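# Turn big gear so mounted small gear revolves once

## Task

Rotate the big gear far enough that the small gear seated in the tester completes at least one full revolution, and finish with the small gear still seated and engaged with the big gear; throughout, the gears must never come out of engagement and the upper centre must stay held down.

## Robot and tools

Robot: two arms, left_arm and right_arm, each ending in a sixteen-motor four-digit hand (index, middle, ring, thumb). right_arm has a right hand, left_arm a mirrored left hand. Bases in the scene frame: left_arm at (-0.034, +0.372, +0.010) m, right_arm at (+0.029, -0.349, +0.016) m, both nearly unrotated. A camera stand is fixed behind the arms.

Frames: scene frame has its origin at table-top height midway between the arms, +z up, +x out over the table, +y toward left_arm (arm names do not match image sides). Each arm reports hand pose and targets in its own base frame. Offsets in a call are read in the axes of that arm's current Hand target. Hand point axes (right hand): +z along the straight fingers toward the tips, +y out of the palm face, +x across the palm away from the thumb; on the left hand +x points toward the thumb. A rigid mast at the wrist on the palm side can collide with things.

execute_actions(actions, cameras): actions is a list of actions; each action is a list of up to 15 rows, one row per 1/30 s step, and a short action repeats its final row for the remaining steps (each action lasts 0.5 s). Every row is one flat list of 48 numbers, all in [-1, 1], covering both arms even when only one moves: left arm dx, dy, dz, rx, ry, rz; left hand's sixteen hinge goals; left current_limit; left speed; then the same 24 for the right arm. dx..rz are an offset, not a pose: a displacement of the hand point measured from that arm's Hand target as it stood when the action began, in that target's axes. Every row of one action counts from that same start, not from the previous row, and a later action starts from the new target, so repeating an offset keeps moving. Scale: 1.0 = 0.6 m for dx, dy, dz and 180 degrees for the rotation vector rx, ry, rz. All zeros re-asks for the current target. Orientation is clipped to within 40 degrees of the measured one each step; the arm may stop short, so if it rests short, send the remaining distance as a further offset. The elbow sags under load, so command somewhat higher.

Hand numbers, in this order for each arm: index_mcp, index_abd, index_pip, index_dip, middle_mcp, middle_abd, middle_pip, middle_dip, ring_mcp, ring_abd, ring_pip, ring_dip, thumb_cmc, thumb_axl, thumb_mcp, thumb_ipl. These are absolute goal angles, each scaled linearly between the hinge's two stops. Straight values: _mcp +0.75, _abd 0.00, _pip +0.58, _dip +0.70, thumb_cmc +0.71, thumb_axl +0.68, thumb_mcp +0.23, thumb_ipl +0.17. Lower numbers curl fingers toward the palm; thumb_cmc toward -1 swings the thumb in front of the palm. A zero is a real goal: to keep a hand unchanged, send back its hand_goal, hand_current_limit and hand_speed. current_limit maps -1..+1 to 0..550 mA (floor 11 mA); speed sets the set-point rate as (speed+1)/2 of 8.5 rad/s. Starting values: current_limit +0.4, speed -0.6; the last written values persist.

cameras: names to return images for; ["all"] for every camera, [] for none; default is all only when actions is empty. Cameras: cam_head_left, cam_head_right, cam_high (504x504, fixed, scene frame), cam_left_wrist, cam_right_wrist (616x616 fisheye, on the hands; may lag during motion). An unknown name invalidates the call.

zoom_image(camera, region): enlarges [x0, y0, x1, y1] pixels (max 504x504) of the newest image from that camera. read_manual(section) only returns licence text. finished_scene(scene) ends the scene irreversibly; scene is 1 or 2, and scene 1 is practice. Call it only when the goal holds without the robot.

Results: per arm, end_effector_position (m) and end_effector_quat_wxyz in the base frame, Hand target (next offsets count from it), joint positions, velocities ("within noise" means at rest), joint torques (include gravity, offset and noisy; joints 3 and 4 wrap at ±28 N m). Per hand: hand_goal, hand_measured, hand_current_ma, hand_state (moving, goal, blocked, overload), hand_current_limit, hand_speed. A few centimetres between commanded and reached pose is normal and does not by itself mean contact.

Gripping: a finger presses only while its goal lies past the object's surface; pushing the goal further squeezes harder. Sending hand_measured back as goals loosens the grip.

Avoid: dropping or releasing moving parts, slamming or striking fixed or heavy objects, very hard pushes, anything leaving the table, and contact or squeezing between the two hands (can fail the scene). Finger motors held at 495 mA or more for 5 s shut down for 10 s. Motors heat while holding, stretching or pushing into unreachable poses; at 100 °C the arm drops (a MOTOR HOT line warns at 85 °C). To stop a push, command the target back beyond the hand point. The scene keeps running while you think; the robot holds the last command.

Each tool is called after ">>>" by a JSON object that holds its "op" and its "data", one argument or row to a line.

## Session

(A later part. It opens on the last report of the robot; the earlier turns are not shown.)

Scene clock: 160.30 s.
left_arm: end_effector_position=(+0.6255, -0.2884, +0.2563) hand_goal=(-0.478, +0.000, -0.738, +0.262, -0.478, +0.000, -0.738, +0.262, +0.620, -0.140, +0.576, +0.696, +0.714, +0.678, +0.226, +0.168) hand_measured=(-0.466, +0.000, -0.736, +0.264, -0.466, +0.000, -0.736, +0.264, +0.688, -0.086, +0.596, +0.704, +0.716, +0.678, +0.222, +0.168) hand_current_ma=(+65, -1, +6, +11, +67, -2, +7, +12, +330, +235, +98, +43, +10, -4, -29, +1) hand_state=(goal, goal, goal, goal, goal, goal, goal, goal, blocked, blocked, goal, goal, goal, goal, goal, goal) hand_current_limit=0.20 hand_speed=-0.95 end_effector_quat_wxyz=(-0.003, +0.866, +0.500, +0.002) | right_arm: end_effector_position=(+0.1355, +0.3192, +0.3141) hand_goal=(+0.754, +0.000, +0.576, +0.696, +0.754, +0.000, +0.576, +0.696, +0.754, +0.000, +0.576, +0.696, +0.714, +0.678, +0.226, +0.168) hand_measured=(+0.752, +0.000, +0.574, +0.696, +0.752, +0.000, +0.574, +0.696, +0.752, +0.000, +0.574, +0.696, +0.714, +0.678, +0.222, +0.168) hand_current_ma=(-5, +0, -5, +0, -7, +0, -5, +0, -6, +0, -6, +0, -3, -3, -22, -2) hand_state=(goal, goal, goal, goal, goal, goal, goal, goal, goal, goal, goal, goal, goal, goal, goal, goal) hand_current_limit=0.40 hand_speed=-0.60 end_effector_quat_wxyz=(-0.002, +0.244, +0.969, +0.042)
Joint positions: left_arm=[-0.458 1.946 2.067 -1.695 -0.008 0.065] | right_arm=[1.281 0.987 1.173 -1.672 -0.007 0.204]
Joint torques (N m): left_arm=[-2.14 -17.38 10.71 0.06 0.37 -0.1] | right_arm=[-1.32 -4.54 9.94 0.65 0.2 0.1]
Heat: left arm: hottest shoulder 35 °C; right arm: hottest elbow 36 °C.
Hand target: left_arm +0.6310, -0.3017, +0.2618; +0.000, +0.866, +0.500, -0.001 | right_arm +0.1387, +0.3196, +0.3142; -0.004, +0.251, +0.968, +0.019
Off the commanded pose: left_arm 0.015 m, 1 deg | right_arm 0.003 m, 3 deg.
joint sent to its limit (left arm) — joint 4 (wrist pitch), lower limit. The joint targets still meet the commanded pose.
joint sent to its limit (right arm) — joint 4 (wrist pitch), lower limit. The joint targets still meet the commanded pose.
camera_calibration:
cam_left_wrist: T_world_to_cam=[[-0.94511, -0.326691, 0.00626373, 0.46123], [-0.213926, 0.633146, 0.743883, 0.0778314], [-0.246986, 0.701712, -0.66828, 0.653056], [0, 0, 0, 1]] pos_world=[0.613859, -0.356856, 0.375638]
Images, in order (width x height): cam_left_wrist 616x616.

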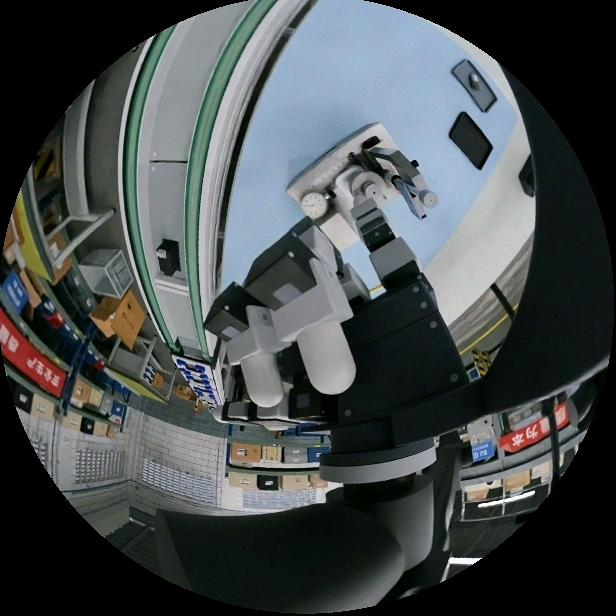

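>>> {"op": "execute_actions", "data": {
  "actions": [
    [[0,0,0,0,0,0,-0.479,0,-0.738,0.261,-0.479,0,-0.738,0.261,0.58,-0.18,0.576,0.696,0.714,0.678,0.226,0.168,0.75,-0.93,0,0,0,0,0,0,0.754,0,0.576,0.696,0.754,0,0.576,0.696,0.754,0,0.576,0.696,0.714,0.678,0.226,0.168,0.4,-0.6]],
    [[0,0,0,0,0,0,-0.479,0,-0.738,0.261,-0.479,0,-0.738,0.261,0.54,-0.18,0.576,0.696,0.714,0.678,0.226,0.168,0.75,-0.93,0,0,0,0,0,0,0.754,0,0.576,0.696,0.754,0,0.576,0.696,0.754,0,0.576,0.696,0.714,0.678,0.226,0.168,0.4,-0.6]]
  ],
  "cameras": ["cam_left_wrist","cam_high"]
}}

>>> {"op": "zoom_image", "data": {
  "camera": "cam_left_wrist",
  "region": [335, 160, 405, 230]
}}

>>> {"op": "zoom_image", "data": {
  "camera": "cam_high",
  "region": [240, 220, 310, 290]
}}

Scene clock: 163.93 s.
left_arm: end_effector_position=(+0.6259, -0.2876, +0.2564) hand_goal=(-0.478, +0.000, -0.738, +0.262, -0.478, +0.000, -0.738, +0.262, +0.540, -0.180, +0.576, +0.696, +0.714, +0.678, +0.226, +0.168) hand_measured=(-0.466, +0.000, -0.736, +0.264, -0.466, +0.000, -0.736, +0.264, +0.676, -0.104, +0.606, +0.710, +0.716, +0.678, +0.222, +0.168) hand_current_ma=(+65, -1, +6, +11, +67, -2, +7, +12, +481, +330, +152, +70, +10, -4, -29, +1) hand_state=(goal, goal, goal, goal, goal, goal, goal, goal, blocked, blocked, blocked, goal, goal, goal, goal, goal) hand_current_limit=0.75 hand_speed=-0.93 end_effector_quat_wxyz=(-0.005, +0.866, +0.500, +0.004) | right_arm: end_effector_position=(+0.1355, +0.3192, +0.3141) hand_goal=(+0.754, +0.000, +0.576, +0.696, +0.754, +0.000, +0.576, +0.696, +0.754, +0.000, +0.576, +0.696, +0.714, +0.678, +0.226, +0.168) hand_measured=(+0.752, +0.000, +0.574, +0.696, +0.752, +0.000, +0.574, +0.696, +0.752, +0.000, +0.574, +0.696, +0.714, +0.678, +0.222, +0.168) hand_current_ma=(-5, +0, -5, +0, -7, +0, -5, +0, -6, +0, -6, +0, -3, -3, -22, -2) hand_state=(goal, goal, goal, goal, goal, goal, goal, goal, goal, goal, goal, goal, goal, goal, goal, goal) hand_current_limit=0.40 hand_speed=-0.60 end_effector_quat_wxyz=(-0.002, +0.244, +0.969, +0.042)
Joint positions: left_arm=[-0.458 1.946 2.067 -1.695 -0.013 0.065] | right_arm=[1.281 0.987 1.173 -1.672 -0.007 0.204]
Joint torques (N m): left_arm=[-2.14 -17.26 10.73 0.01 0.54 -0.11] | right_arm=[-1.26 -4.54 9.94 0.65 0.2 0.1]
Heat: left arm: hottest shoulder 35 °C; right arm: hottest elbow 36 °C.
Hand target: left_arm +0.6311, -0.3017, +0.2618; +0.000, +0.866, +0.500, -0.001 | right_arm +0.1387, +0.3196, +0.3142; -0.004, +0.251, +0.968, +0.019
Off the commanded pose: left_arm 0.016 m, 1 deg | right_arm 0.003 m, 3 deg.
joint sent to its limit (left arm) — joint 4 (wrist pitch), lower limit. The joint targets still meet the commanded pose.
joint sent to its limit (right arm) — joint 4 (wrist pitch), lower limit. The joint targets still meet the commanded pose.
camera_calibration:
cam_left_wrist: T_world_to_cam=[[-0.945125, -0.326699, 0.00275835, 0.462746], [-0.215549, 0.629875, 0.746188, 0.0767778], [-0.245516, 0.704646, -0.66573, 0.651921], [0, 0, 0, 1]] pos_world=[0.613959, -0.356555, 0.375436]
Images, in order (width x height): cam_high 504x504, cam_left_wrist 616x616.

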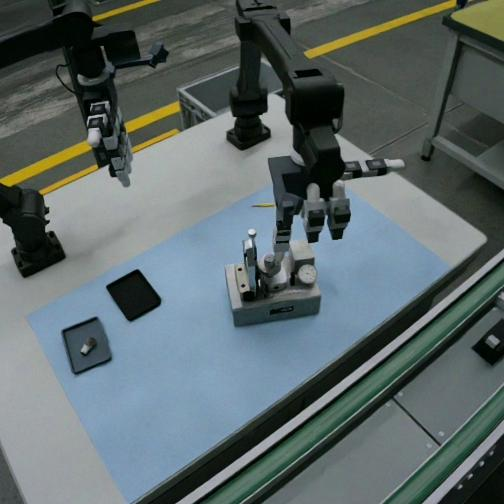

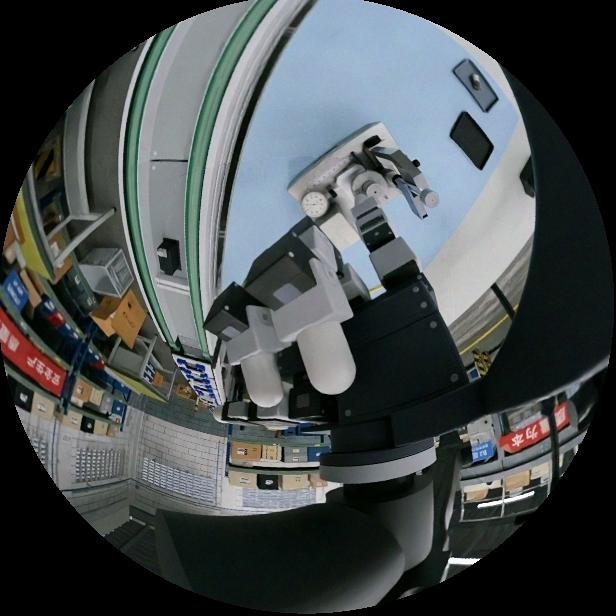

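Scaled by 7.200 from the camera's 616x616 image, which has a finer 880x880 frame.

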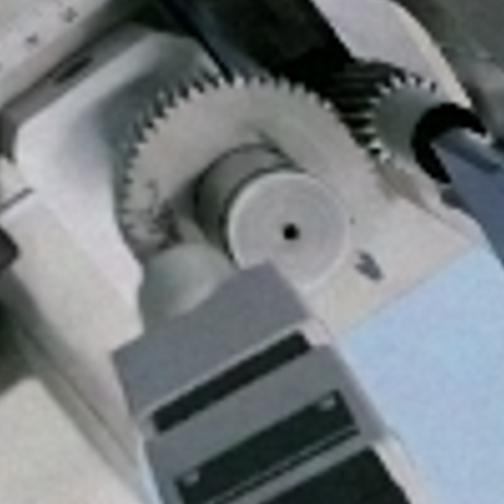

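Scaled by 7.200.

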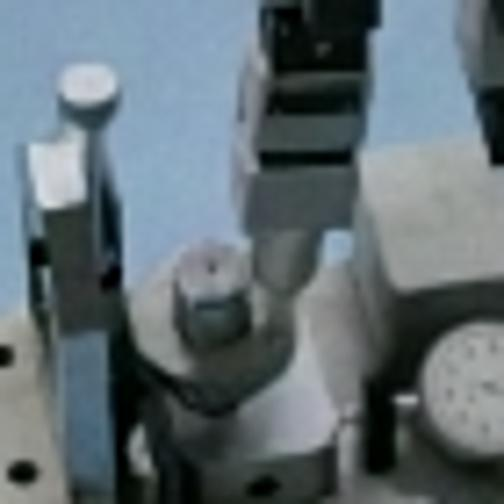

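>>> {"op": "execute_actions", "data": {
  "actions": [
    [[0,0,0,0,0,0,-0.479,0,-0.738,0.261,-0.479,0,-0.738,0.261,0.676,0.0,0.576,0.696,0.714,0.678,0.226,0.168,0.4,-0.8,0,0,0,0,0,0,0.754,0,0.576,0.696,0.754,0,0.576,0.696,0.754,0,0.576,0.696,0.714,0.678,0.226,0.168,0.4,-0.6]]
  ],
  "cameras": ["all"]
}}

>>> {"op": "zoom_image", "data": {
  "camera": "cam_left_wrist",
  "region": [280, 100, 460, 280]
}}

>>> {"op": "zoom_image", "data": {
  "camera": "cam_high",
  "region": [190, 150, 350, 310]
}}

Scene clock: 169.07 s.
left_arm: end_effector_position=(+0.6250, -0.2893, +0.2562) hand_goal=(-0.478, +0.000, -0.738, +0.262, -0.478, +0.000, -0.738, +0.262, +0.676, +0.000, +0.576, +0.696, +0.714, +0.678, +0.226, +0.168) hand_measured=(-0.466, +0.000, -0.736, +0.264, -0.466, +0.000, -0.736, +0.264, +0.678, -0.002, +0.578, +0.698, +0.716, +0.678, +0.222, +0.168) hand_current_ma=(+65, -1, +6, +11, +67, -2, +7, +12, +10, -13, +14, +14, +10, -4, -29, +1) hand_state=(goal, goal, goal, goal, goal, goal, goal, goal, goal, goal, goal, goal, goal, goal, goal, goal) hand_current_limit=0.40 hand_speed=-0.80 end_effector_quat_wxyz=(-0.002, +0.866, +0.500, +0.000) | right_arm: end_effector_position=(+0.1355, +0.3192, +0.3141) hand_goal=(+0.754, +0.000, +0.576, +0.696, +0.754, +0.000, +0.576, +0.696, +0.754, +0.000, +0.576, +0.696, +0.714, +0.678, +0.226, +0.168) hand_measured=(+0.752, +0.000, +0.574, +0.696, +0.752, +0.000, +0.574, +0.696, +0.752, +0.000, +0.574, +0.696, +0.714, +0.678, +0.222, +0.168) hand_current_ma=(-5, +0, -5, +0, -7, +0, -5, +0, -6, +0, -6, +0, -3, -3, -22, -2) hand_state=(goal, goal, goal, goal, goal, goal, goal, goal, goal, goal, goal, goal, goal, goal, goal, goal) hand_current_limit=0.40 hand_speed=-0.60 end_effector_quat_wxyz=(-0.002, +0.244, +0.969, +0.042)
Joint positions: left_arm=[-0.458 1.946 2.067 -1.695 -0.001 0.065] | right_arm=[1.281 0.987 1.173 -1.672 -0.007 0.204]
Joint torques (N m): left_arm=[-2.2 -17.26 10.74 0.05 0.13 -0.1] | right_arm=[-1.32 -4.54 9.94 0.65 0.2 0.11]
Heat: left arm: hottest shoulder 35 °C; right arm: hottest elbow 36 °C.
Hand target: left_arm +0.6310, -0.3017, +0.2618; +0.000, +0.866, +0.500, -0.001 | right_arm +0.1387, +0.3196, +0.3142; -0.004, +0.251, +0.968, +0.019
Off the commanded pose: left_arm 0.015 m, 0 deg | right_arm 0.003 m, 3 deg.
joint sent to its limit (left arm) — joint 4 (wrist pitch), lower limit. The joint targets still meet the commanded pose.
joint sent to its limit (right arm) — joint 4 (wrist pitch), lower limit. The joint targets still meet the commanded pose.
camera_calibration:
cam_left_wrist: T_world_to_cam=[[-0.945109, -0.326584, 0.0105862, 0.459352], [-0.211887, 0.637205, 0.740995, 0.0790392], [-0.248743, 0.698078, -0.671427, 0.654382], [0, 0, 0, 1]] pos_world=[0.613658, -0.357157, 0.375939]
cam_right_wrist: T_world_to_cam=[[0.985394, 0.170245, 0.00386853, -0.154307], [0.121608, -0.719416, 0.683851, -0.0500392], [0.119205, -0.673393, -0.729611, 0.551876], [0, 0, 0, 1]] pos_world=[0.0923518, 0.3619, 0.437471]

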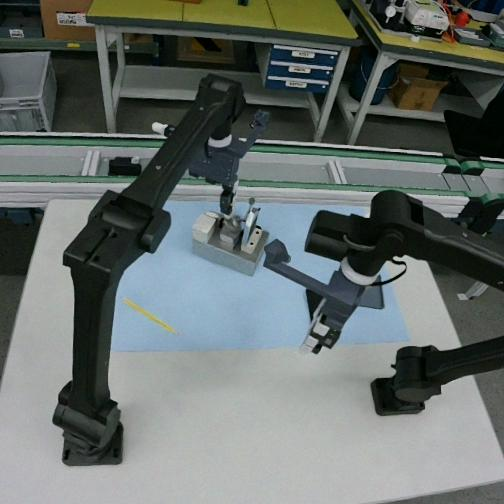

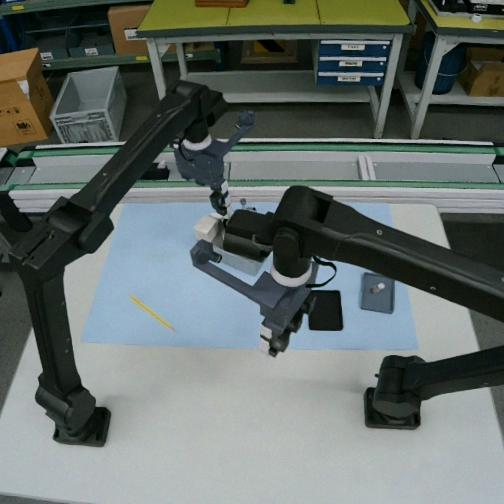

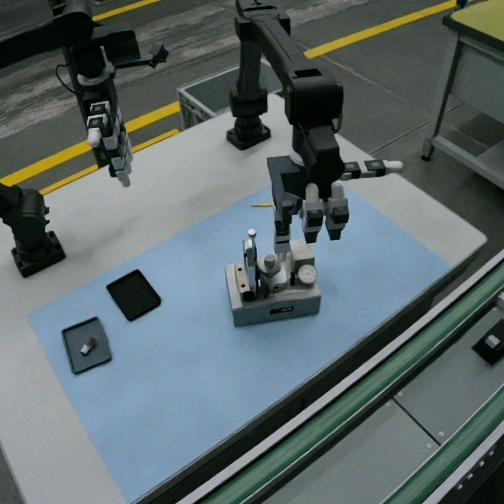

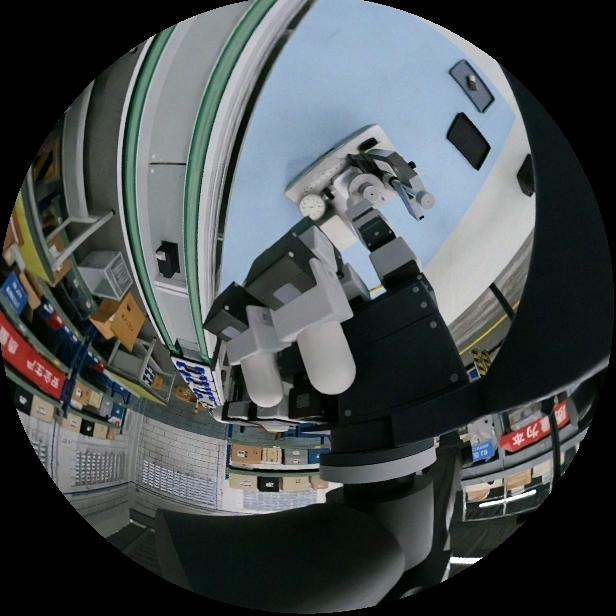

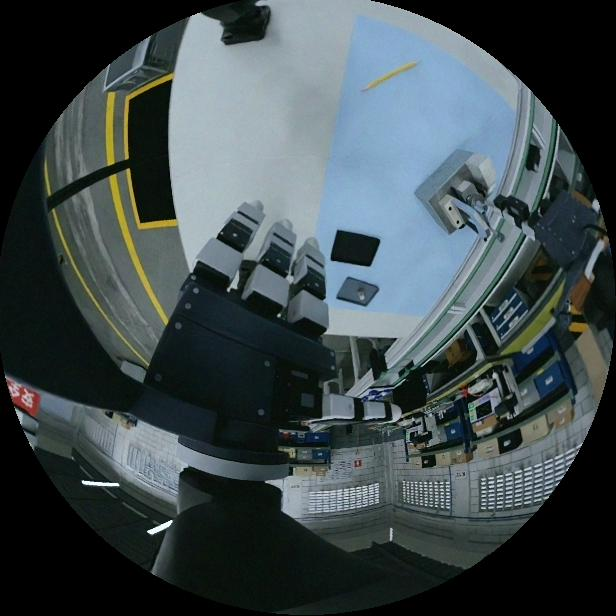

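Scaled by 2.800 from the camera's 616x616 image, which has a finer 880x880 frame.

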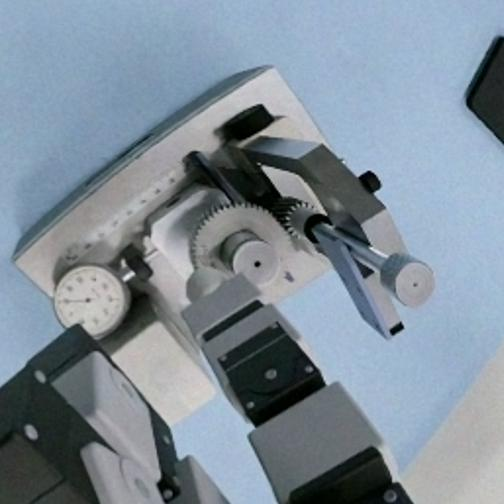

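Scaled by 3.150.

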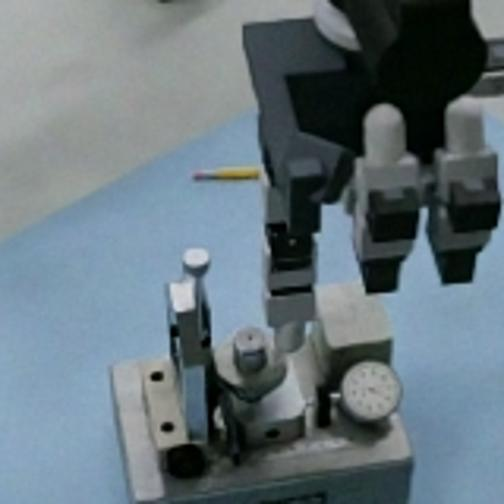

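>>> {"op": "execute_actions", "data": {
  "actions": [
    [[0,0,0,0,0,0,-0.479,0,-0.738,0.261,-0.479,0,-0.738,0.261,0.676,-0.25,0.576,0.696,0.714,0.678,0.226,0.168,0.7,-0.85,0,0,0,0,0,0,0.754,0,0.576,0.696,0.754,0,0.576,0.696,0.754,0,0.576,0.696,0.714,0.678,0.226,0.168,0.4,-0.6]],
    [[0,0,0,0,0,0,-0.479,0,-0.738,0.261,-0.479,0,-0.738,0.261,0.76,-0.25,0.576,0.696,0.714,0.678,0.226,0.168,0.7,-0.85,0,0,0,0,0,0,0.754,0,0.576,0.696,0.754,0,0.576,0.696,0.754,0,0.576,0.696,0.714,0.678,0.226,0.168,0.4,-0.6]]
  ],
  "cameras": ["cam_left_wrist","cam_high"]
}}

>>> {"op": "zoom_image", "data": {
  "camera": "cam_left_wrist",
  "region": [320, 140, 420, 240]
}}

Scene clock: 187.70 s.
left_arm: end_effector_position=(+0.6268, -0.2861, +0.2567) hand_goal=(-0.478, +0.000, -0.738, +0.262, -0.478, +0.000, -0.738, +0.262, +0.760, -0.250, +0.576, +0.696, +0.714, +0.678, +0.226, +0.168) hand_measured=(-0.466, +0.000, -0.736, +0.264, -0.466, +0.000, -0.736, +0.264, +0.710, -0.126, +0.562, +0.690, +0.716, +0.678, +0.222, +0.168) hand_current_ma=(+65, -1, +6, +11, +67, -2, +7, +12, -263, +467, -74, -30, +10, -4, -29, +1) hand_state=(goal, goal, goal, goal, goal, goal, goal, goal, blocked, blocked, goal, goal, goal, goal, goal, goal) hand_current_limit=0.70 hand_speed=-0.85 end_effector_quat_wxyz=(-0.005, +0.863, +0.505, +0.007) | right_arm: end_effector_position=(+0.1355, +0.3192, +0.3141) hand_goal=(+0.754, +0.000, +0.576, +0.696, +0.754, +0.000, +0.576, +0.696, +0.754, +0.000, +0.576, +0.696, +0.714, +0.678, +0.226, +0.168) hand_measured=(+0.752, +0.000, +0.574, +0.696, +0.752, +0.000, +0.574, +0.696, +0.752, +0.000, +0.574, +0.696, +0.714, +0.678, +0.222, +0.168) hand_current_ma=(-5, +0, -5, +0, -7, +0, -5, +0, -6, +0, -6, +0, -3, -3, -22, -2) hand_state=(goal, goal, goal, goal, goal, goal, goal, goal, goal, goal, goal, goal, goal, goal, goal, goal) hand_current_limit=0.40 hand_speed=-0.60 end_effector_quat_wxyz=(-0.002, +0.244, +0.969, +0.042)
Joint positions: left_arm=[-0.458 1.946 2.067 -1.693 -0.018 0.054] | right_arm=[1.281 0.987 1.173 -1.672 -0.007 0.204]
Joint torques (N m): left_arm=[-2.14 -17.44 10.73 -0.02 0.73 -0.02] | right_arm=[-1.32 -4.48 9.92 0.65 0.19 0.11]
Heat: left arm: hottest shoulder 35 °C; right arm: hottest elbow 36 °C.
Hand target: left_arm +0.6310, -0.3017, +0.2619; +0.000, +0.866, +0.500, -0.001 | right_arm +0.1387, +0.3196, +0.3142; -0.004, +0.251, +0.968, +0.019
Off the commanded pose: left_arm 0.017 m, 1 deg | right_arm 0.003 m, 3 deg.
joint sent to its limit (left arm) — joint 4 (wrist pitch), lower limit. The joint targets still meet the commanded pose.
joint sent to its limit (right arm) — joint 4 (wrist pitch), lower limit. The joint targets still meet the commanded pose.
camera_calibration:
cam_left_wrist: T_world_to_cam=[[-0.941735, -0.33635, -0.00195442, 0.460437], [-0.224704, 0.624797, 0.747755, 0.0797772], [-0.250286, 0.704626, -0.663972, 0.653778], [0, 0, 0, 1]] pos_world=[0.615167, -0.355646, 0.375337]
Images, in order (width x height): cam_high 504x504, cam_left_wrist 616x616.

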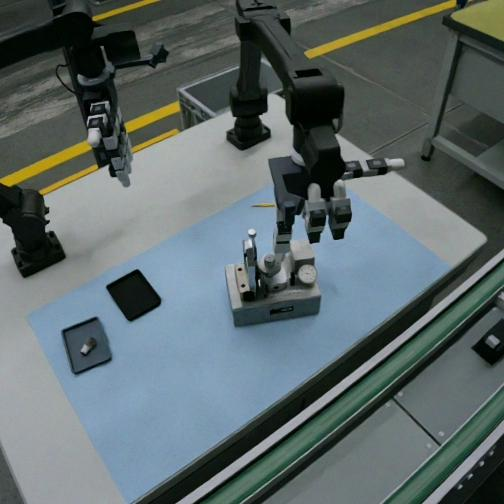

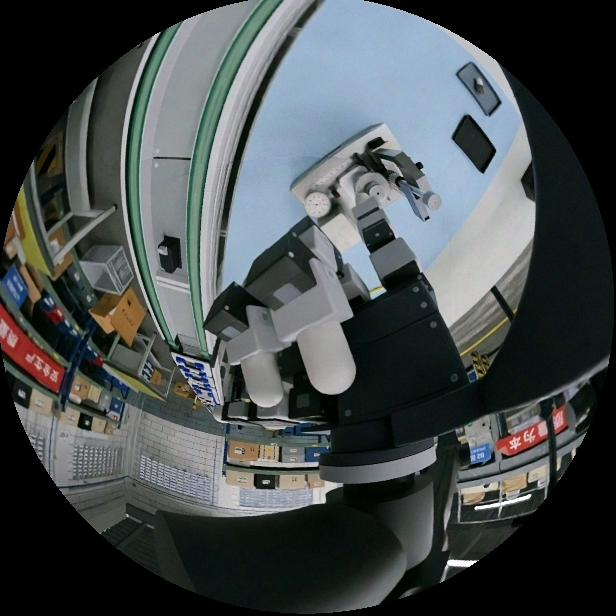

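Scaled by 5.040 from the camera's 616x616 image, which has a finer 880x880 frame.

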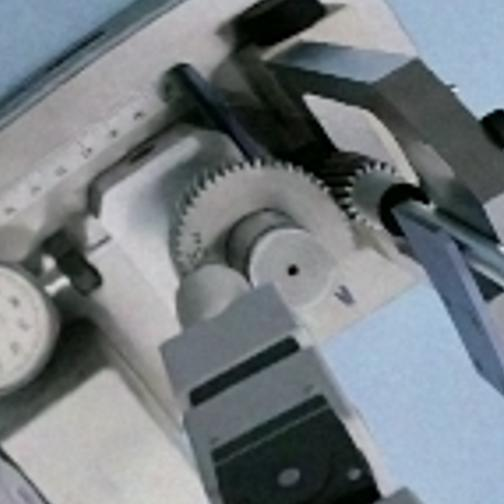

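>>> {"op": "execute_actions", "data": {
  "actions": [
    [[0,0,0,0,0,0,-0.479,0,-0.738,0.261,-0.479,0,-0.738,0.261,0.84,-0.25,0.576,0.696,0.714,0.678,0.226,0.168,0.7,-0.8,0,0,0,0,0,0,0.754,0,0.576,0.696,0.754,0,0.576,0.696,0.754,0,0.576,0.696,0.714,0.678,0.226,0.168,0.4,-0.6]],
    [[0,0,0,0,0,0,-0.479,0,-0.738,0.261,-0.479,0,-0.738,0.261,0.9,-0.25,0.576,0.696,0.714,0.678,0.226,0.168,0.7,-0.8,0,0,0,0,0,0,0.754,0,0.576,0.696,0.754,0,0.576,0.696,0.754,0,0.576,0.696,0.714,0.678,0.226,0.168,0.4,-0.6]]
  ],
  "cameras": ["cam_left_wrist"]
}}

>>> {"op": "zoom_image", "data": {
  "camera": "cam_left_wrist",
  "region": [320, 140, 420, 240]
}}

Scene clock: 190.07 s.
left_arm: end_effector_position=(+0.6285, -0.2864, +0.2573) hand_goal=(-0.478, +0.000, -0.738, +0.262, -0.478, +0.000, -0.738, +0.262, +0.900, -0.250, +0.576, +0.696, +0.714, +0.678, +0.226, +0.168) hand_measured=(-0.466, +0.000, -0.736, +0.264, -0.466, +0.000, -0.736, +0.264, +0.742, -0.128, +0.546, +0.682, +0.716, +0.678, +0.222, +0.168) hand_current_ma=(+65, -1, +6, +11, +67, -2, +7, +12, -467, +468, -145, -65, +10, -4, -29, +1) hand_state=(goal, goal, goal, goal, goal, goal, goal, goal, blocked, blocked, blocked, goal, goal, goal, goal, goal) hand_current_limit=0.70 hand_speed=-0.80 end_effector_quat_wxyz=(-0.003, +0.862, +0.507, +0.009) | right_arm: end_effector_position=(+0.1355, +0.3192, +0.3141) hand_goal=(+0.754, +0.000, +0.576, +0.696, +0.754, +0.000, +0.576, +0.696, +0.754, +0.000, +0.576, +0.696, +0.714, +0.678, +0.226, +0.168) hand_measured=(+0.752, +0.000, +0.574, +0.696, +0.752, +0.000, +0.574, +0.696, +0.752, +0.000, +0.574, +0.696, +0.714, +0.678, +0.222, +0.168) hand_current_ma=(-5, +0, -5, +0, -7, +0, -5, +0, -6, +0, -6, +0, -3, -3, -22, -2) hand_state=(goal, goal, goal, goal, goal, goal, goal, goal, goal, goal, goal, goal, goal, goal, goal, goal) hand_current_limit=0.40 hand_speed=-0.60 end_effector_quat_wxyz=(-0.002, +0.244, +0.969, +0.042)
Joint positions: left_arm=[-0.458 1.946 2.067 -1.686 -0.018 0.049] | right_arm=[1.281 0.987 1.173 -1.672 -0.007 0.204]
Joint torques (N m): left_arm=[-2.2 -17.38 10.71 -0.23 0.72 0.04] | right_arm=[-1.26 -4.54 9.92 0.65 0.2 0.1]
Heat: left arm: hottest shoulder 35 °C; right arm: hottest elbow 36 °C.
Hand target: left_arm +0.6310, -0.3017, +0.2619; +0.000, +0.866, +0.500, -0.001 | right_arm +0.1387, +0.3196, +0.3142; -0.004, +0.251, +0.968, +0.019
Off the commanded pose: left_arm 0.016 m, 1 deg | right_arm 0.003 m, 3 deg.
joint sent to its limit (left arm) — joint 4 (wrist pitch), lower limit. The joint targets still meet the commanded pose.
joint sent to its limit (right arm) — joint 4 (wrist pitch), lower limit. The joint targets still meet the commanded pose.
camera_calibration:
cam_left_wrist: T_world_to_cam=[[-0.939888, -0.341414, -0.00682658, 0.460562], [-0.232773, 0.625923, 0.744337, 0.0861241], [-0.249854, 0.701182, -0.66777, 0.654575], [0, 0, 0, 1]] pos_world=[0.616472, -0.355642, 0.376144]
Images, in order (width x height): cam_left_wrist 616x616.

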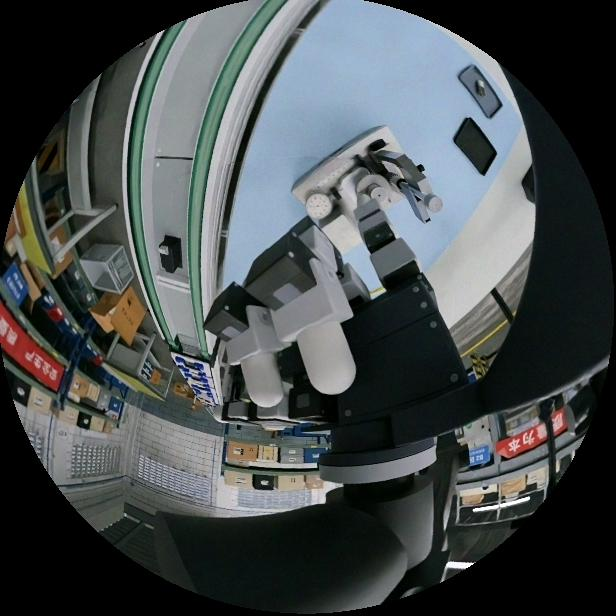

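Scaled by 5.040 from the camera's 616x616 image, which has a finer 880x880 frame.

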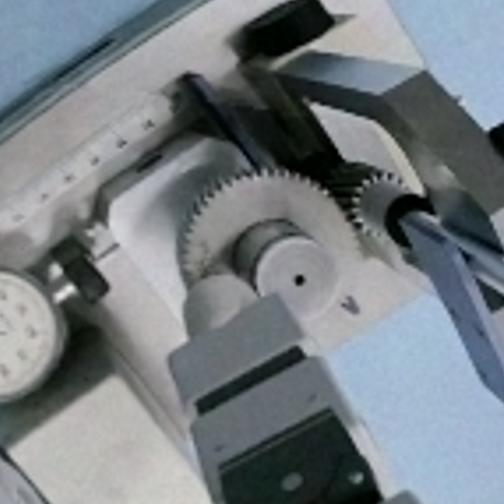

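>>> {"op": "execute_actions", "data": {
  "actions": [
    [[0,0,0,0,0,0,-0.479,0,-0.738,0.261,-0.479,0,-0.738,0.261,0.74,0.05,0.576,0.696,0.714,0.678,0.226,0.168,0.5,-0.8,0,0,0,0,0,0,0.754,0,0.576,0.696,0.754,0,0.576,0.696,0.754,0,0.576,0.696,0.714,0.678,0.226,0.168,0.4,-0.6]],
    [[0,0,-0.1,0,0,0,-0.479,0,-0.738,0.261,-0.479,0,-0.738,0.261,0.754,0,0.576,0.696,0.714,0.678,0.226,0.168,0.5,-0.6,0,0,0,0,0,0,0.754,0,0.576,0.696,0.754,0,0.576,0.696,0.754,0,0.576,0.696,0.714,0.678,0.226,0.168,0.4,-0.6]],
    [[0,-0.079,0,-0.097,0,0,-0.479,0,-0.738,0.261,-0.479,0,-0.738,0.261,0.754,0,0.576,0.696,0.714,0.678,0.226,0.168,0.5,-0.6,0,0,0,0,0,0,0.754,0,0.576,0.696,0.754,0,0.576,0.696,0.754,0,0.576,0.696,0.714,0.678,0.226,0.168,0.4,-0.6]],
    [[0,-0.0747,-0.0236,-0.097,0,0,-0.479,0,-0.738,0.261,-0.479,0,-0.738,0.261,0.754,0,0.576,0.696,0.714,0.678,0.226,0.168,0.5,-0.6,0,0,0,0,0,0,0.754,0,0.576,0.696,0.754,0,0.576,0.696,0.754,0,0.576,0.696,0.714,0.678,0.226,0.168,0.4,-0.6]]
  ],
  "cameras": ["all"]
}}

>>> {"op": "zoom_image", "data": {
  "camera": "cam_high",
  "region": [190, 150, 350, 310]
}}

>>> {"op": "zoom_image", "data": {
  "camera": "cam_head_left",
  "region": [170, 150, 290, 270]
}}

Scene clock: 201.40 s.
left_arm: end_effector_position=(+0.5416, -0.2552, +0.3125) hand_goal=(-0.478, +0.000, -0.738, +0.262, -0.478, +0.000, -0.738, +0.262, +0.754, +0.000, +0.576, +0.696, +0.714, +0.678, +0.226, +0.168) hand_measured=(-0.468, +0.000, -0.738, +0.264, -0.468, +0.000, -0.738, +0.264, +0.758, +0.002, +0.576, +0.694, +0.720, +0.678, +0.222, +0.168) hand_current_ma=(+48, -1, +3, +11, +52, -2, +3, +11, +23, +11, -3, -11, +32, -4, -23, +1) hand_state=(goal, goal, goal, goal, goal, goal, goal, goal, goal, goal, goal, goal, goal, goal, goal, goal) hand_current_limit=0.50 hand_speed=-0.60 end_effector_quat_wxyz=(+0.251, +0.829, +0.480, +0.141) | right_arm: end_effector_position=(+0.1355, +0.3192, +0.3141) hand_goal=(+0.754, +0.000, +0.576, +0.696, +0.754, +0.000, +0.576, +0.696, +0.754, +0.000, +0.576, +0.696, +0.714, +0.678, +0.226, +0.168) hand_measured=(+0.752, +0.000, +0.574, +0.696, +0.752, +0.000, +0.574, +0.696, +0.752, +0.000, +0.574, +0.696, +0.714, +0.678, +0.222, +0.168) hand_current_ma=(-5, +0, -5, +0, -7, +0, -5, +0, -6, +0, -6, +0, -3, -3, -22, -2) hand_state=(goal, goal, goal, goal, goal, goal, goal, goal, goal, goal, goal, goal, goal, goal, goal, goal) hand_current_limit=0.40 hand_speed=-0.60 end_effector_quat_wxyz=(-0.002, +0.244, +0.969, +0.042)
Joint positions: left_arm=[-0.458 1.364 1.253 -0.878 0.042 0.051] | right_arm=[1.281 0.987 1.173 -1.672 -0.007 0.204]
Joint torques (N m): left_arm=[-0.56 -11.63 9.61 1.88 0.17 0.13] | right_arm=[-1.26 -4.54 9.92 0.65 0.2 0.11]
Heat: left arm: hottest shoulder 35 °C; right arm: hottest elbow 36 °C.
Hand target: left_arm +0.5494, -0.2544, +0.3218; +0.260, +0.826, +0.477, +0.149 | right_arm +0.1387, +0.3196, +0.3142; -0.004, +0.251, +0.968, +0.019
Off the commanded pose: left_arm 0.012 m, 1 deg | right_arm 0.003 m, 3 deg.
joint sent to its limit (right arm) — joint 4 (wrist pitch), lower limit. The joint targets still meet the commanded pose.
camera_calibration:
cam_left_wrist: T_world_to_cam=[[-0.857233, -0.379535, -0.348, 0.442018], [-0.492016, 0.803076, 0.336138, 0.318479], [0.151894, 0.45937, -0.875161, 0.433428], [0, 0, 0, 1]] pos_world=[0.469774, -0.287105, 0.426088]
cam_right_wrist: T_world_to_cam=[[0.985394, 0.170245, 0.00386853, -0.154307], [0.121608, -0.719416, 0.683851, -0.0500392], [0.119205, -0.673393, -0.729611, 0.551876], [0, 0, 0, 1]] pos_world=[0.0923518, 0.3619, 0.437471]

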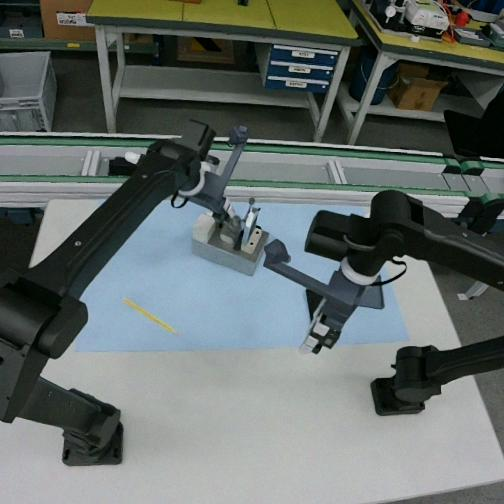

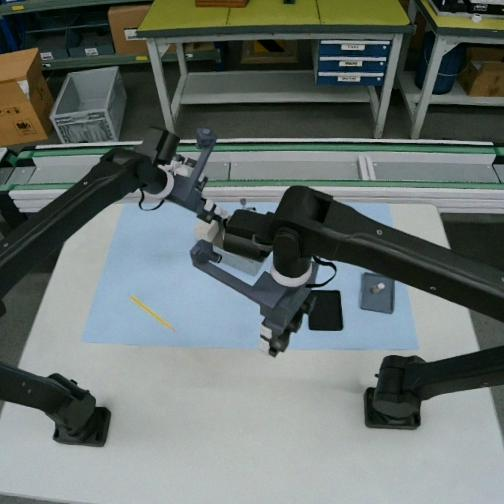

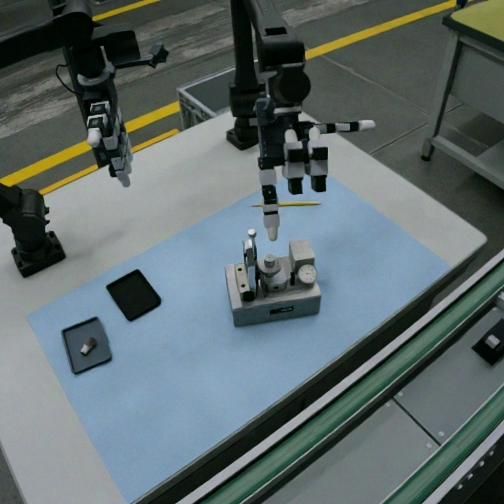

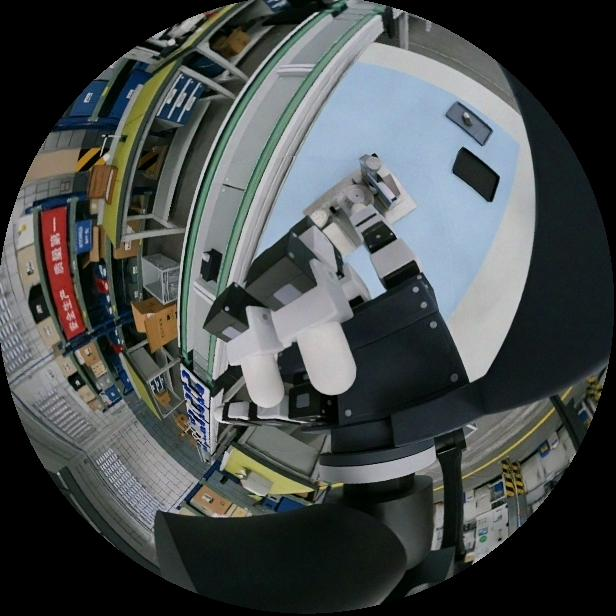

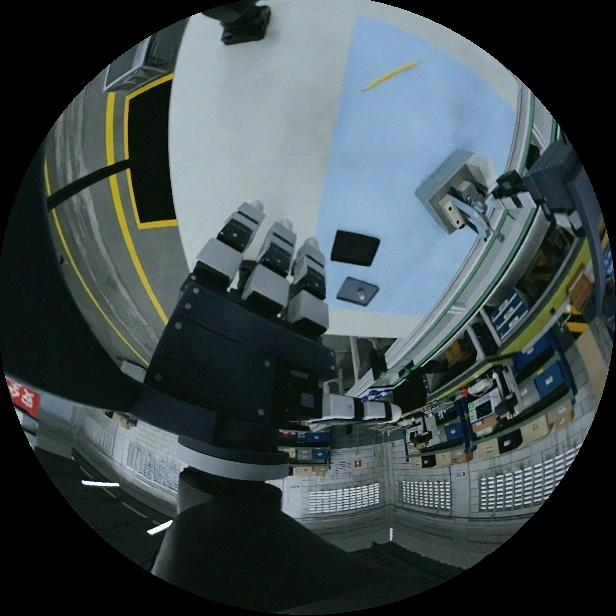

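Scaled by 3.150.

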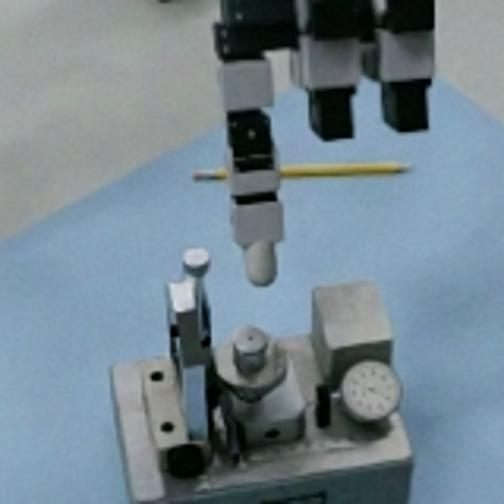

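Scaled by 4.200.

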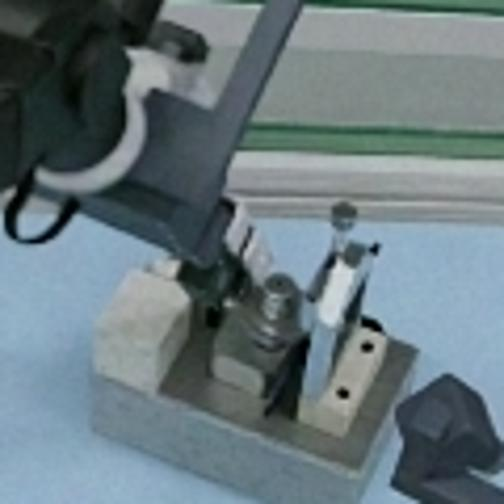

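>>> {"op": "execute_actions", "data": {
  "actions": [
    [[0.0183,-0.0273,0.0623,0,0,0,-0.479,0,-0.738,0.261,-0.479,0,-0.738,0.261,0.754,0,0.576,0.696,0.714,0.678,0.226,0.168,0.5,-0.6,0,0,0,0,0,0,0.754,0,0.576,0.696,0.754,0,0.576,0.696,0.754,0,0.576,0.696,0.714,0.678,0.226,0.168,0.4,-0.6]]
  ],
  "cameras": ["cam_high","cam_head_left","cam_left_wrist"]
}}

>>> {"op": "zoom_image", "data": {
  "camera": "cam_high",
  "region": [220, 210, 320, 310]
}}

>>> {"op": "zoom_image", "data": {
  "camera": "cam_head_left",
  "region": [180, 180, 280, 280]
}}

>>> {"op": "zoom_image", "data": {
  "camera": "cam_left_wrist",
  "region": [310, 140, 430, 260]
}}

Scene clock: 206.10 s.
left_arm: end_effector_position=(+0.5548, -0.2536, +0.2787) hand_goal=(-0.478, +0.000, -0.738, +0.262, -0.478, +0.000, -0.738, +0.262, +0.754, +0.000, +0.576, +0.696, +0.714, +0.678, +0.226, +0.168) hand_measured=(-0.468, +0.000, -0.738, +0.264, -0.468, +0.000, -0.738, +0.264, +0.760, +0.002, +0.576, +0.694, +0.720, +0.678, +0.222, +0.168) hand_current_ma=(+47, -1, +2, +11, +50, -2, +3, +11, +28, +10, -1, -11, +32, -4, -23, +1) hand_state=(goal, goal, goal, goal, goal, goal, goal, goal, goal, goal, goal, goal, goal, goal, goal, goal) hand_current_limit=0.50 hand_speed=-0.60 end_effector_quat_wxyz=(+0.255, +0.828, +0.478, +0.142) | right_arm: end_effector_position=(+0.1355, +0.3192, +0.3141) hand_goal=(+0.754, +0.000, +0.576, +0.696, +0.754, +0.000, +0.576, +0.696, +0.754, +0.000, +0.576, +0.696, +0.714, +0.678, +0.226, +0.168) hand_measured=(+0.752, +0.000, +0.574, +0.696, +0.752, +0.000, +0.574, +0.696, +0.752, +0.000, +0.574, +0.696, +0.714, +0.678, +0.222, +0.168) hand_current_ma=(-5, +0, -5, +0, -7, +0, -5, +0, -6, +0, -6, +0, -3, -3, -22, -2) hand_state=(goal, goal, goal, goal, goal, goal, goal, goal, goal, goal, goal, goal, goal, goal, goal, goal) hand_current_limit=0.40 hand_speed=-0.60 end_effector_quat_wxyz=(-0.002, +0.244, +0.969, +0.042)
Joint positions: left_arm=[-0.44 1.404 1.197 -0.772 0.055 0.068] | right_arm=[1.281 0.987 1.173 -1.672 -0.007 0.204]
Joint torques (N m): left_arm=[-0.21 -12.22 8.76 1.84 0.17 0.15] | right_arm=[-1.26 -4.54 9.94 0.65 0.19 0.1]
Heat: left arm: hottest shoulder 35 °C; right arm: hottest elbow 36 °C.
Hand target: left_arm +0.5618, -0.2487, +0.2819; +0.260, +0.826, +0.477, +0.149 | right_arm +0.1387, +0.3196, +0.3142; -0.004, +0.251, +0.968, +0.019
Off the commanded pose: left_arm 0.009 m, 1 deg | right_arm 0.003 m, 3 deg.
joint sent to its limit (right arm) — joint 4 (wrist pitch), lower limit. The joint targets still meet the commanded pose.
camera_calibration:
cam_left_wrist: T_world_to_cam=[[-0.855623, -0.378638, -0.352906, 0.442926], [-0.491927, 0.806929, 0.326914, 0.338583], [0.160988, 0.453319, -0.87669, 0.394867], [0, 0, 0, 1]] pos_world=[0.481967, -0.284505, 0.391799]
Images, in order (width x height): cam_head_left 504x504, cam_high 504x504, cam_left_wrist 616x616.

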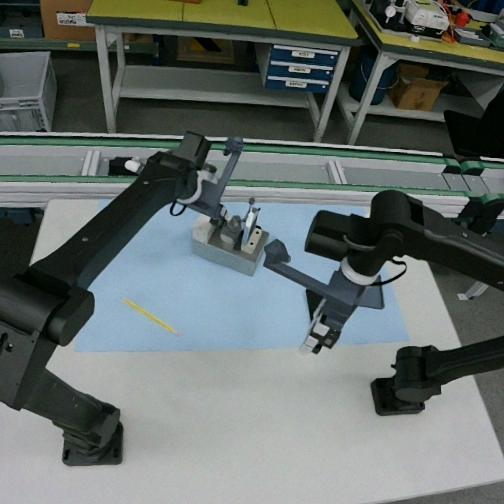

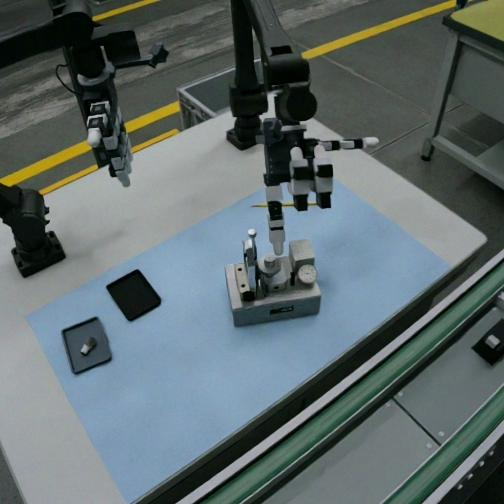

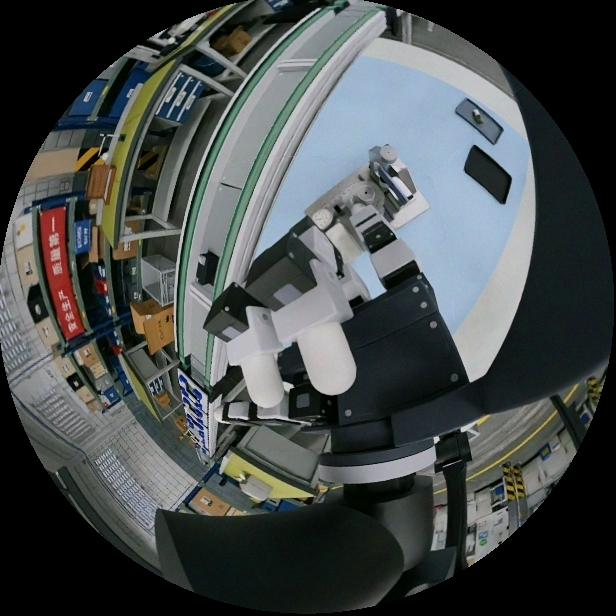

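Scaled by 5.040.

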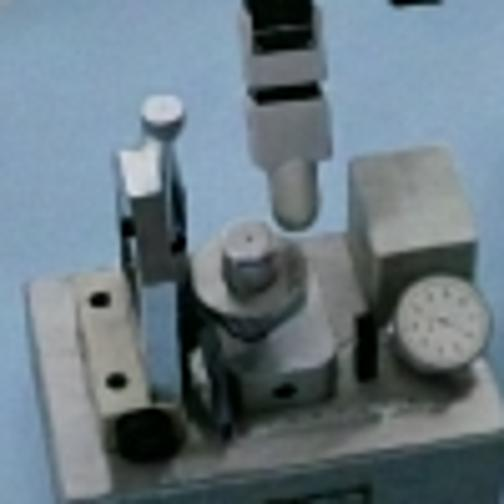

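Scaled by 5.040.

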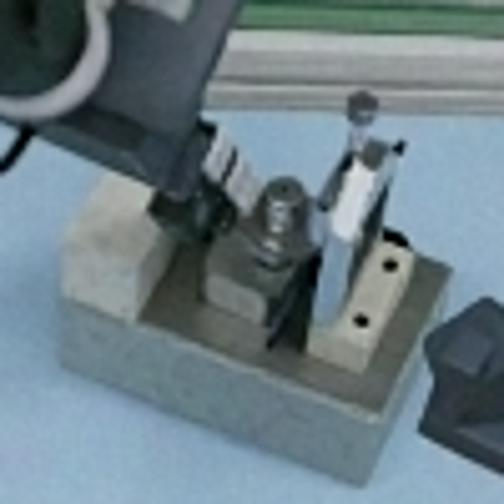

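Scaled by 4.200 from the camera's 616x616 image, which has a finer 880x880 frame.

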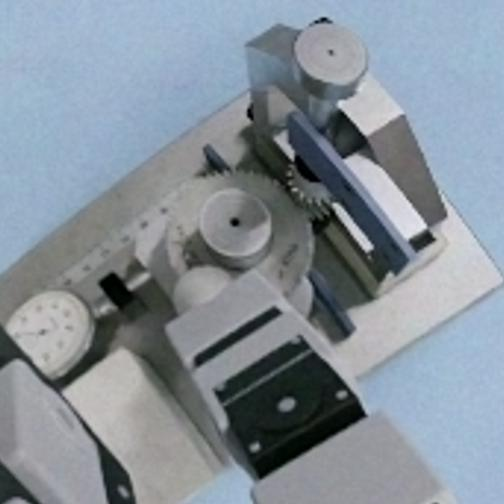

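>>> {"op": "execute_actions", "data": {
  "actions": [
    [[0,-0.0172,0.0246,0,0,0,-0.479,0,-0.738,0.261,-0.479,0,-0.738,0.261,0.754,0,0.576,0.696,0.714,0.678,0.226,0.168,0.7,-0.6,0,0,0,0,0,0,0.754,0,0.576,0.696,0.754,0,0.576,0.696,0.754,0,0.576,0.696,0.714,0.678,0.226,0.168,0.4,-0.6]]
  ],
  "cameras": ["cam_high","cam_left_wrist"]
}}

>>> {"op": "zoom_image", "data": {
  "camera": "cam_high",
  "region": [220, 210, 320, 310]
}}

>>> {"op": "zoom_image", "data": {
  "camera": "cam_left_wrist",
  "region": [320, 150, 420, 250]
}}

Scene clock: 212.07 s.
left_arm: end_effector_position=(+0.5550, -0.2537, +0.2697) hand_goal=(-0.478, +0.000, -0.738, +0.262, -0.478, +0.000, -0.738, +0.262, +0.754, +0.000, +0.576, +0.696, +0.714, +0.678, +0.226, +0.168) hand_measured=(-0.468, +0.000, -0.738, +0.264, -0.468, +0.000, -0.738, +0.264, +0.756, +0.004, +0.574, +0.694, +0.720, +0.678, +0.222, +0.168) hand_current_ma=(+47, -1, +2, +11, +50, -2, +3, +11, +5, +17, -10, -13, +32, -4, -23, +1) hand_state=(goal, goal, goal, goal, goal, goal, goal, goal, goal, goal, goal, goal, goal, goal, goal, goal) hand_current_limit=0.70 hand_speed=-0.60 end_effector_quat_wxyz=(+0.261, +0.827, +0.476, +0.147) | right_arm: end_effector_position=(+0.1355, +0.3192, +0.3141) hand_goal=(+0.754, +0.000, +0.576, +0.696, +0.754, +0.000, +0.576, +0.696, +0.754, +0.000, +0.576, +0.696, +0.714, +0.678, +0.226, +0.168) hand_measured=(+0.752, +0.000, +0.574, +0.696, +0.752, +0.000, +0.574, +0.696, +0.752, +0.000, +0.574, +0.696, +0.714, +0.678, +0.222, +0.168) hand_current_ma=(-5, +0, -5, +0, -7, +0, -5, +0, -6, +0, -6, +0, -3, -3, -22, -2) hand_state=(goal, goal, goal, goal, goal, goal, goal, goal, goal, goal, goal, goal, goal, goal, goal, goal) hand_current_limit=0.40 hand_speed=-0.60 end_effector_quat_wxyz=(-0.002, +0.244, +0.969, +0.042)
Joint positions: left_arm=[-0.44 1.406 1.166 -0.724 0.055 0.068] | right_arm=[1.281 0.987 1.173 -1.672 -0.007 0.204]
Joint torques (N m): left_arm=[-0.32 -11.46 8.29 1.87 0.18 0.13] | right_arm=[-1.32 -4.54 9.94 0.64 0.2 0.1]
Heat: left arm: hottest shoulder 34 °C; right arm: hottest elbow 36 °C.
Hand target: left_arm +0.5617, -0.2489, +0.2639; +0.260, +0.826, +0.477, +0.149 | right_arm +0.1387, +0.3196, +0.3142; -0.004, +0.251, +0.968, +0.019
Off the commanded pose: left_arm 0.010 m, 0 deg | right_arm 0.003 m, 3 deg.
joint sent to its limit (right arm) — joint 4 (wrist pitch), lower limit. The joint targets still meet the commanded pose.
camera_calibration:
cam_left_wrist: T_world_to_cam=[[-0.850707, -0.380914, -0.362217, 0.439084], [-0.49632, 0.809021, 0.314882, 0.347824], [0.173098, 0.447649, -0.877296, 0.378999], [0, 0, 0, 1]] pos_world=[0.48056, -0.283802, 0.382015]
Images, in order (width x height): cam_high 504x504, cam_left_wrist 616x616.

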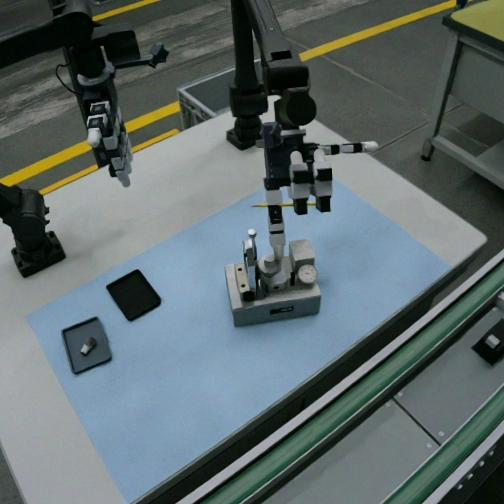

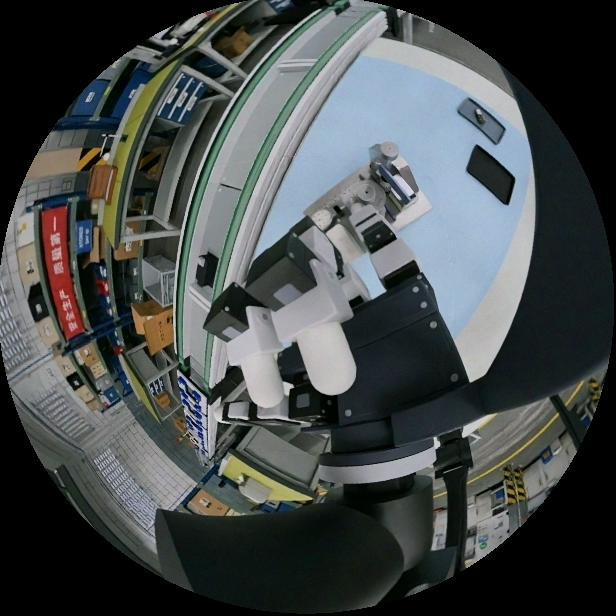

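Scaled by 5.040.

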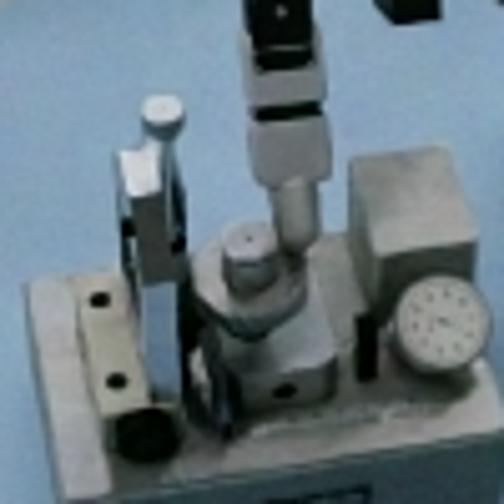

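Scaled by 5.040 from the camera's 616x616 image, which has a finer 880x880 frame.

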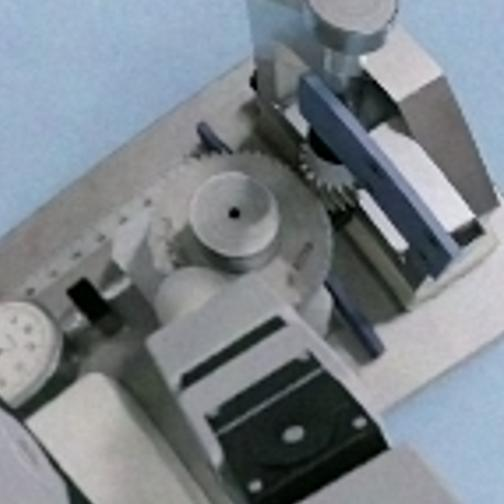

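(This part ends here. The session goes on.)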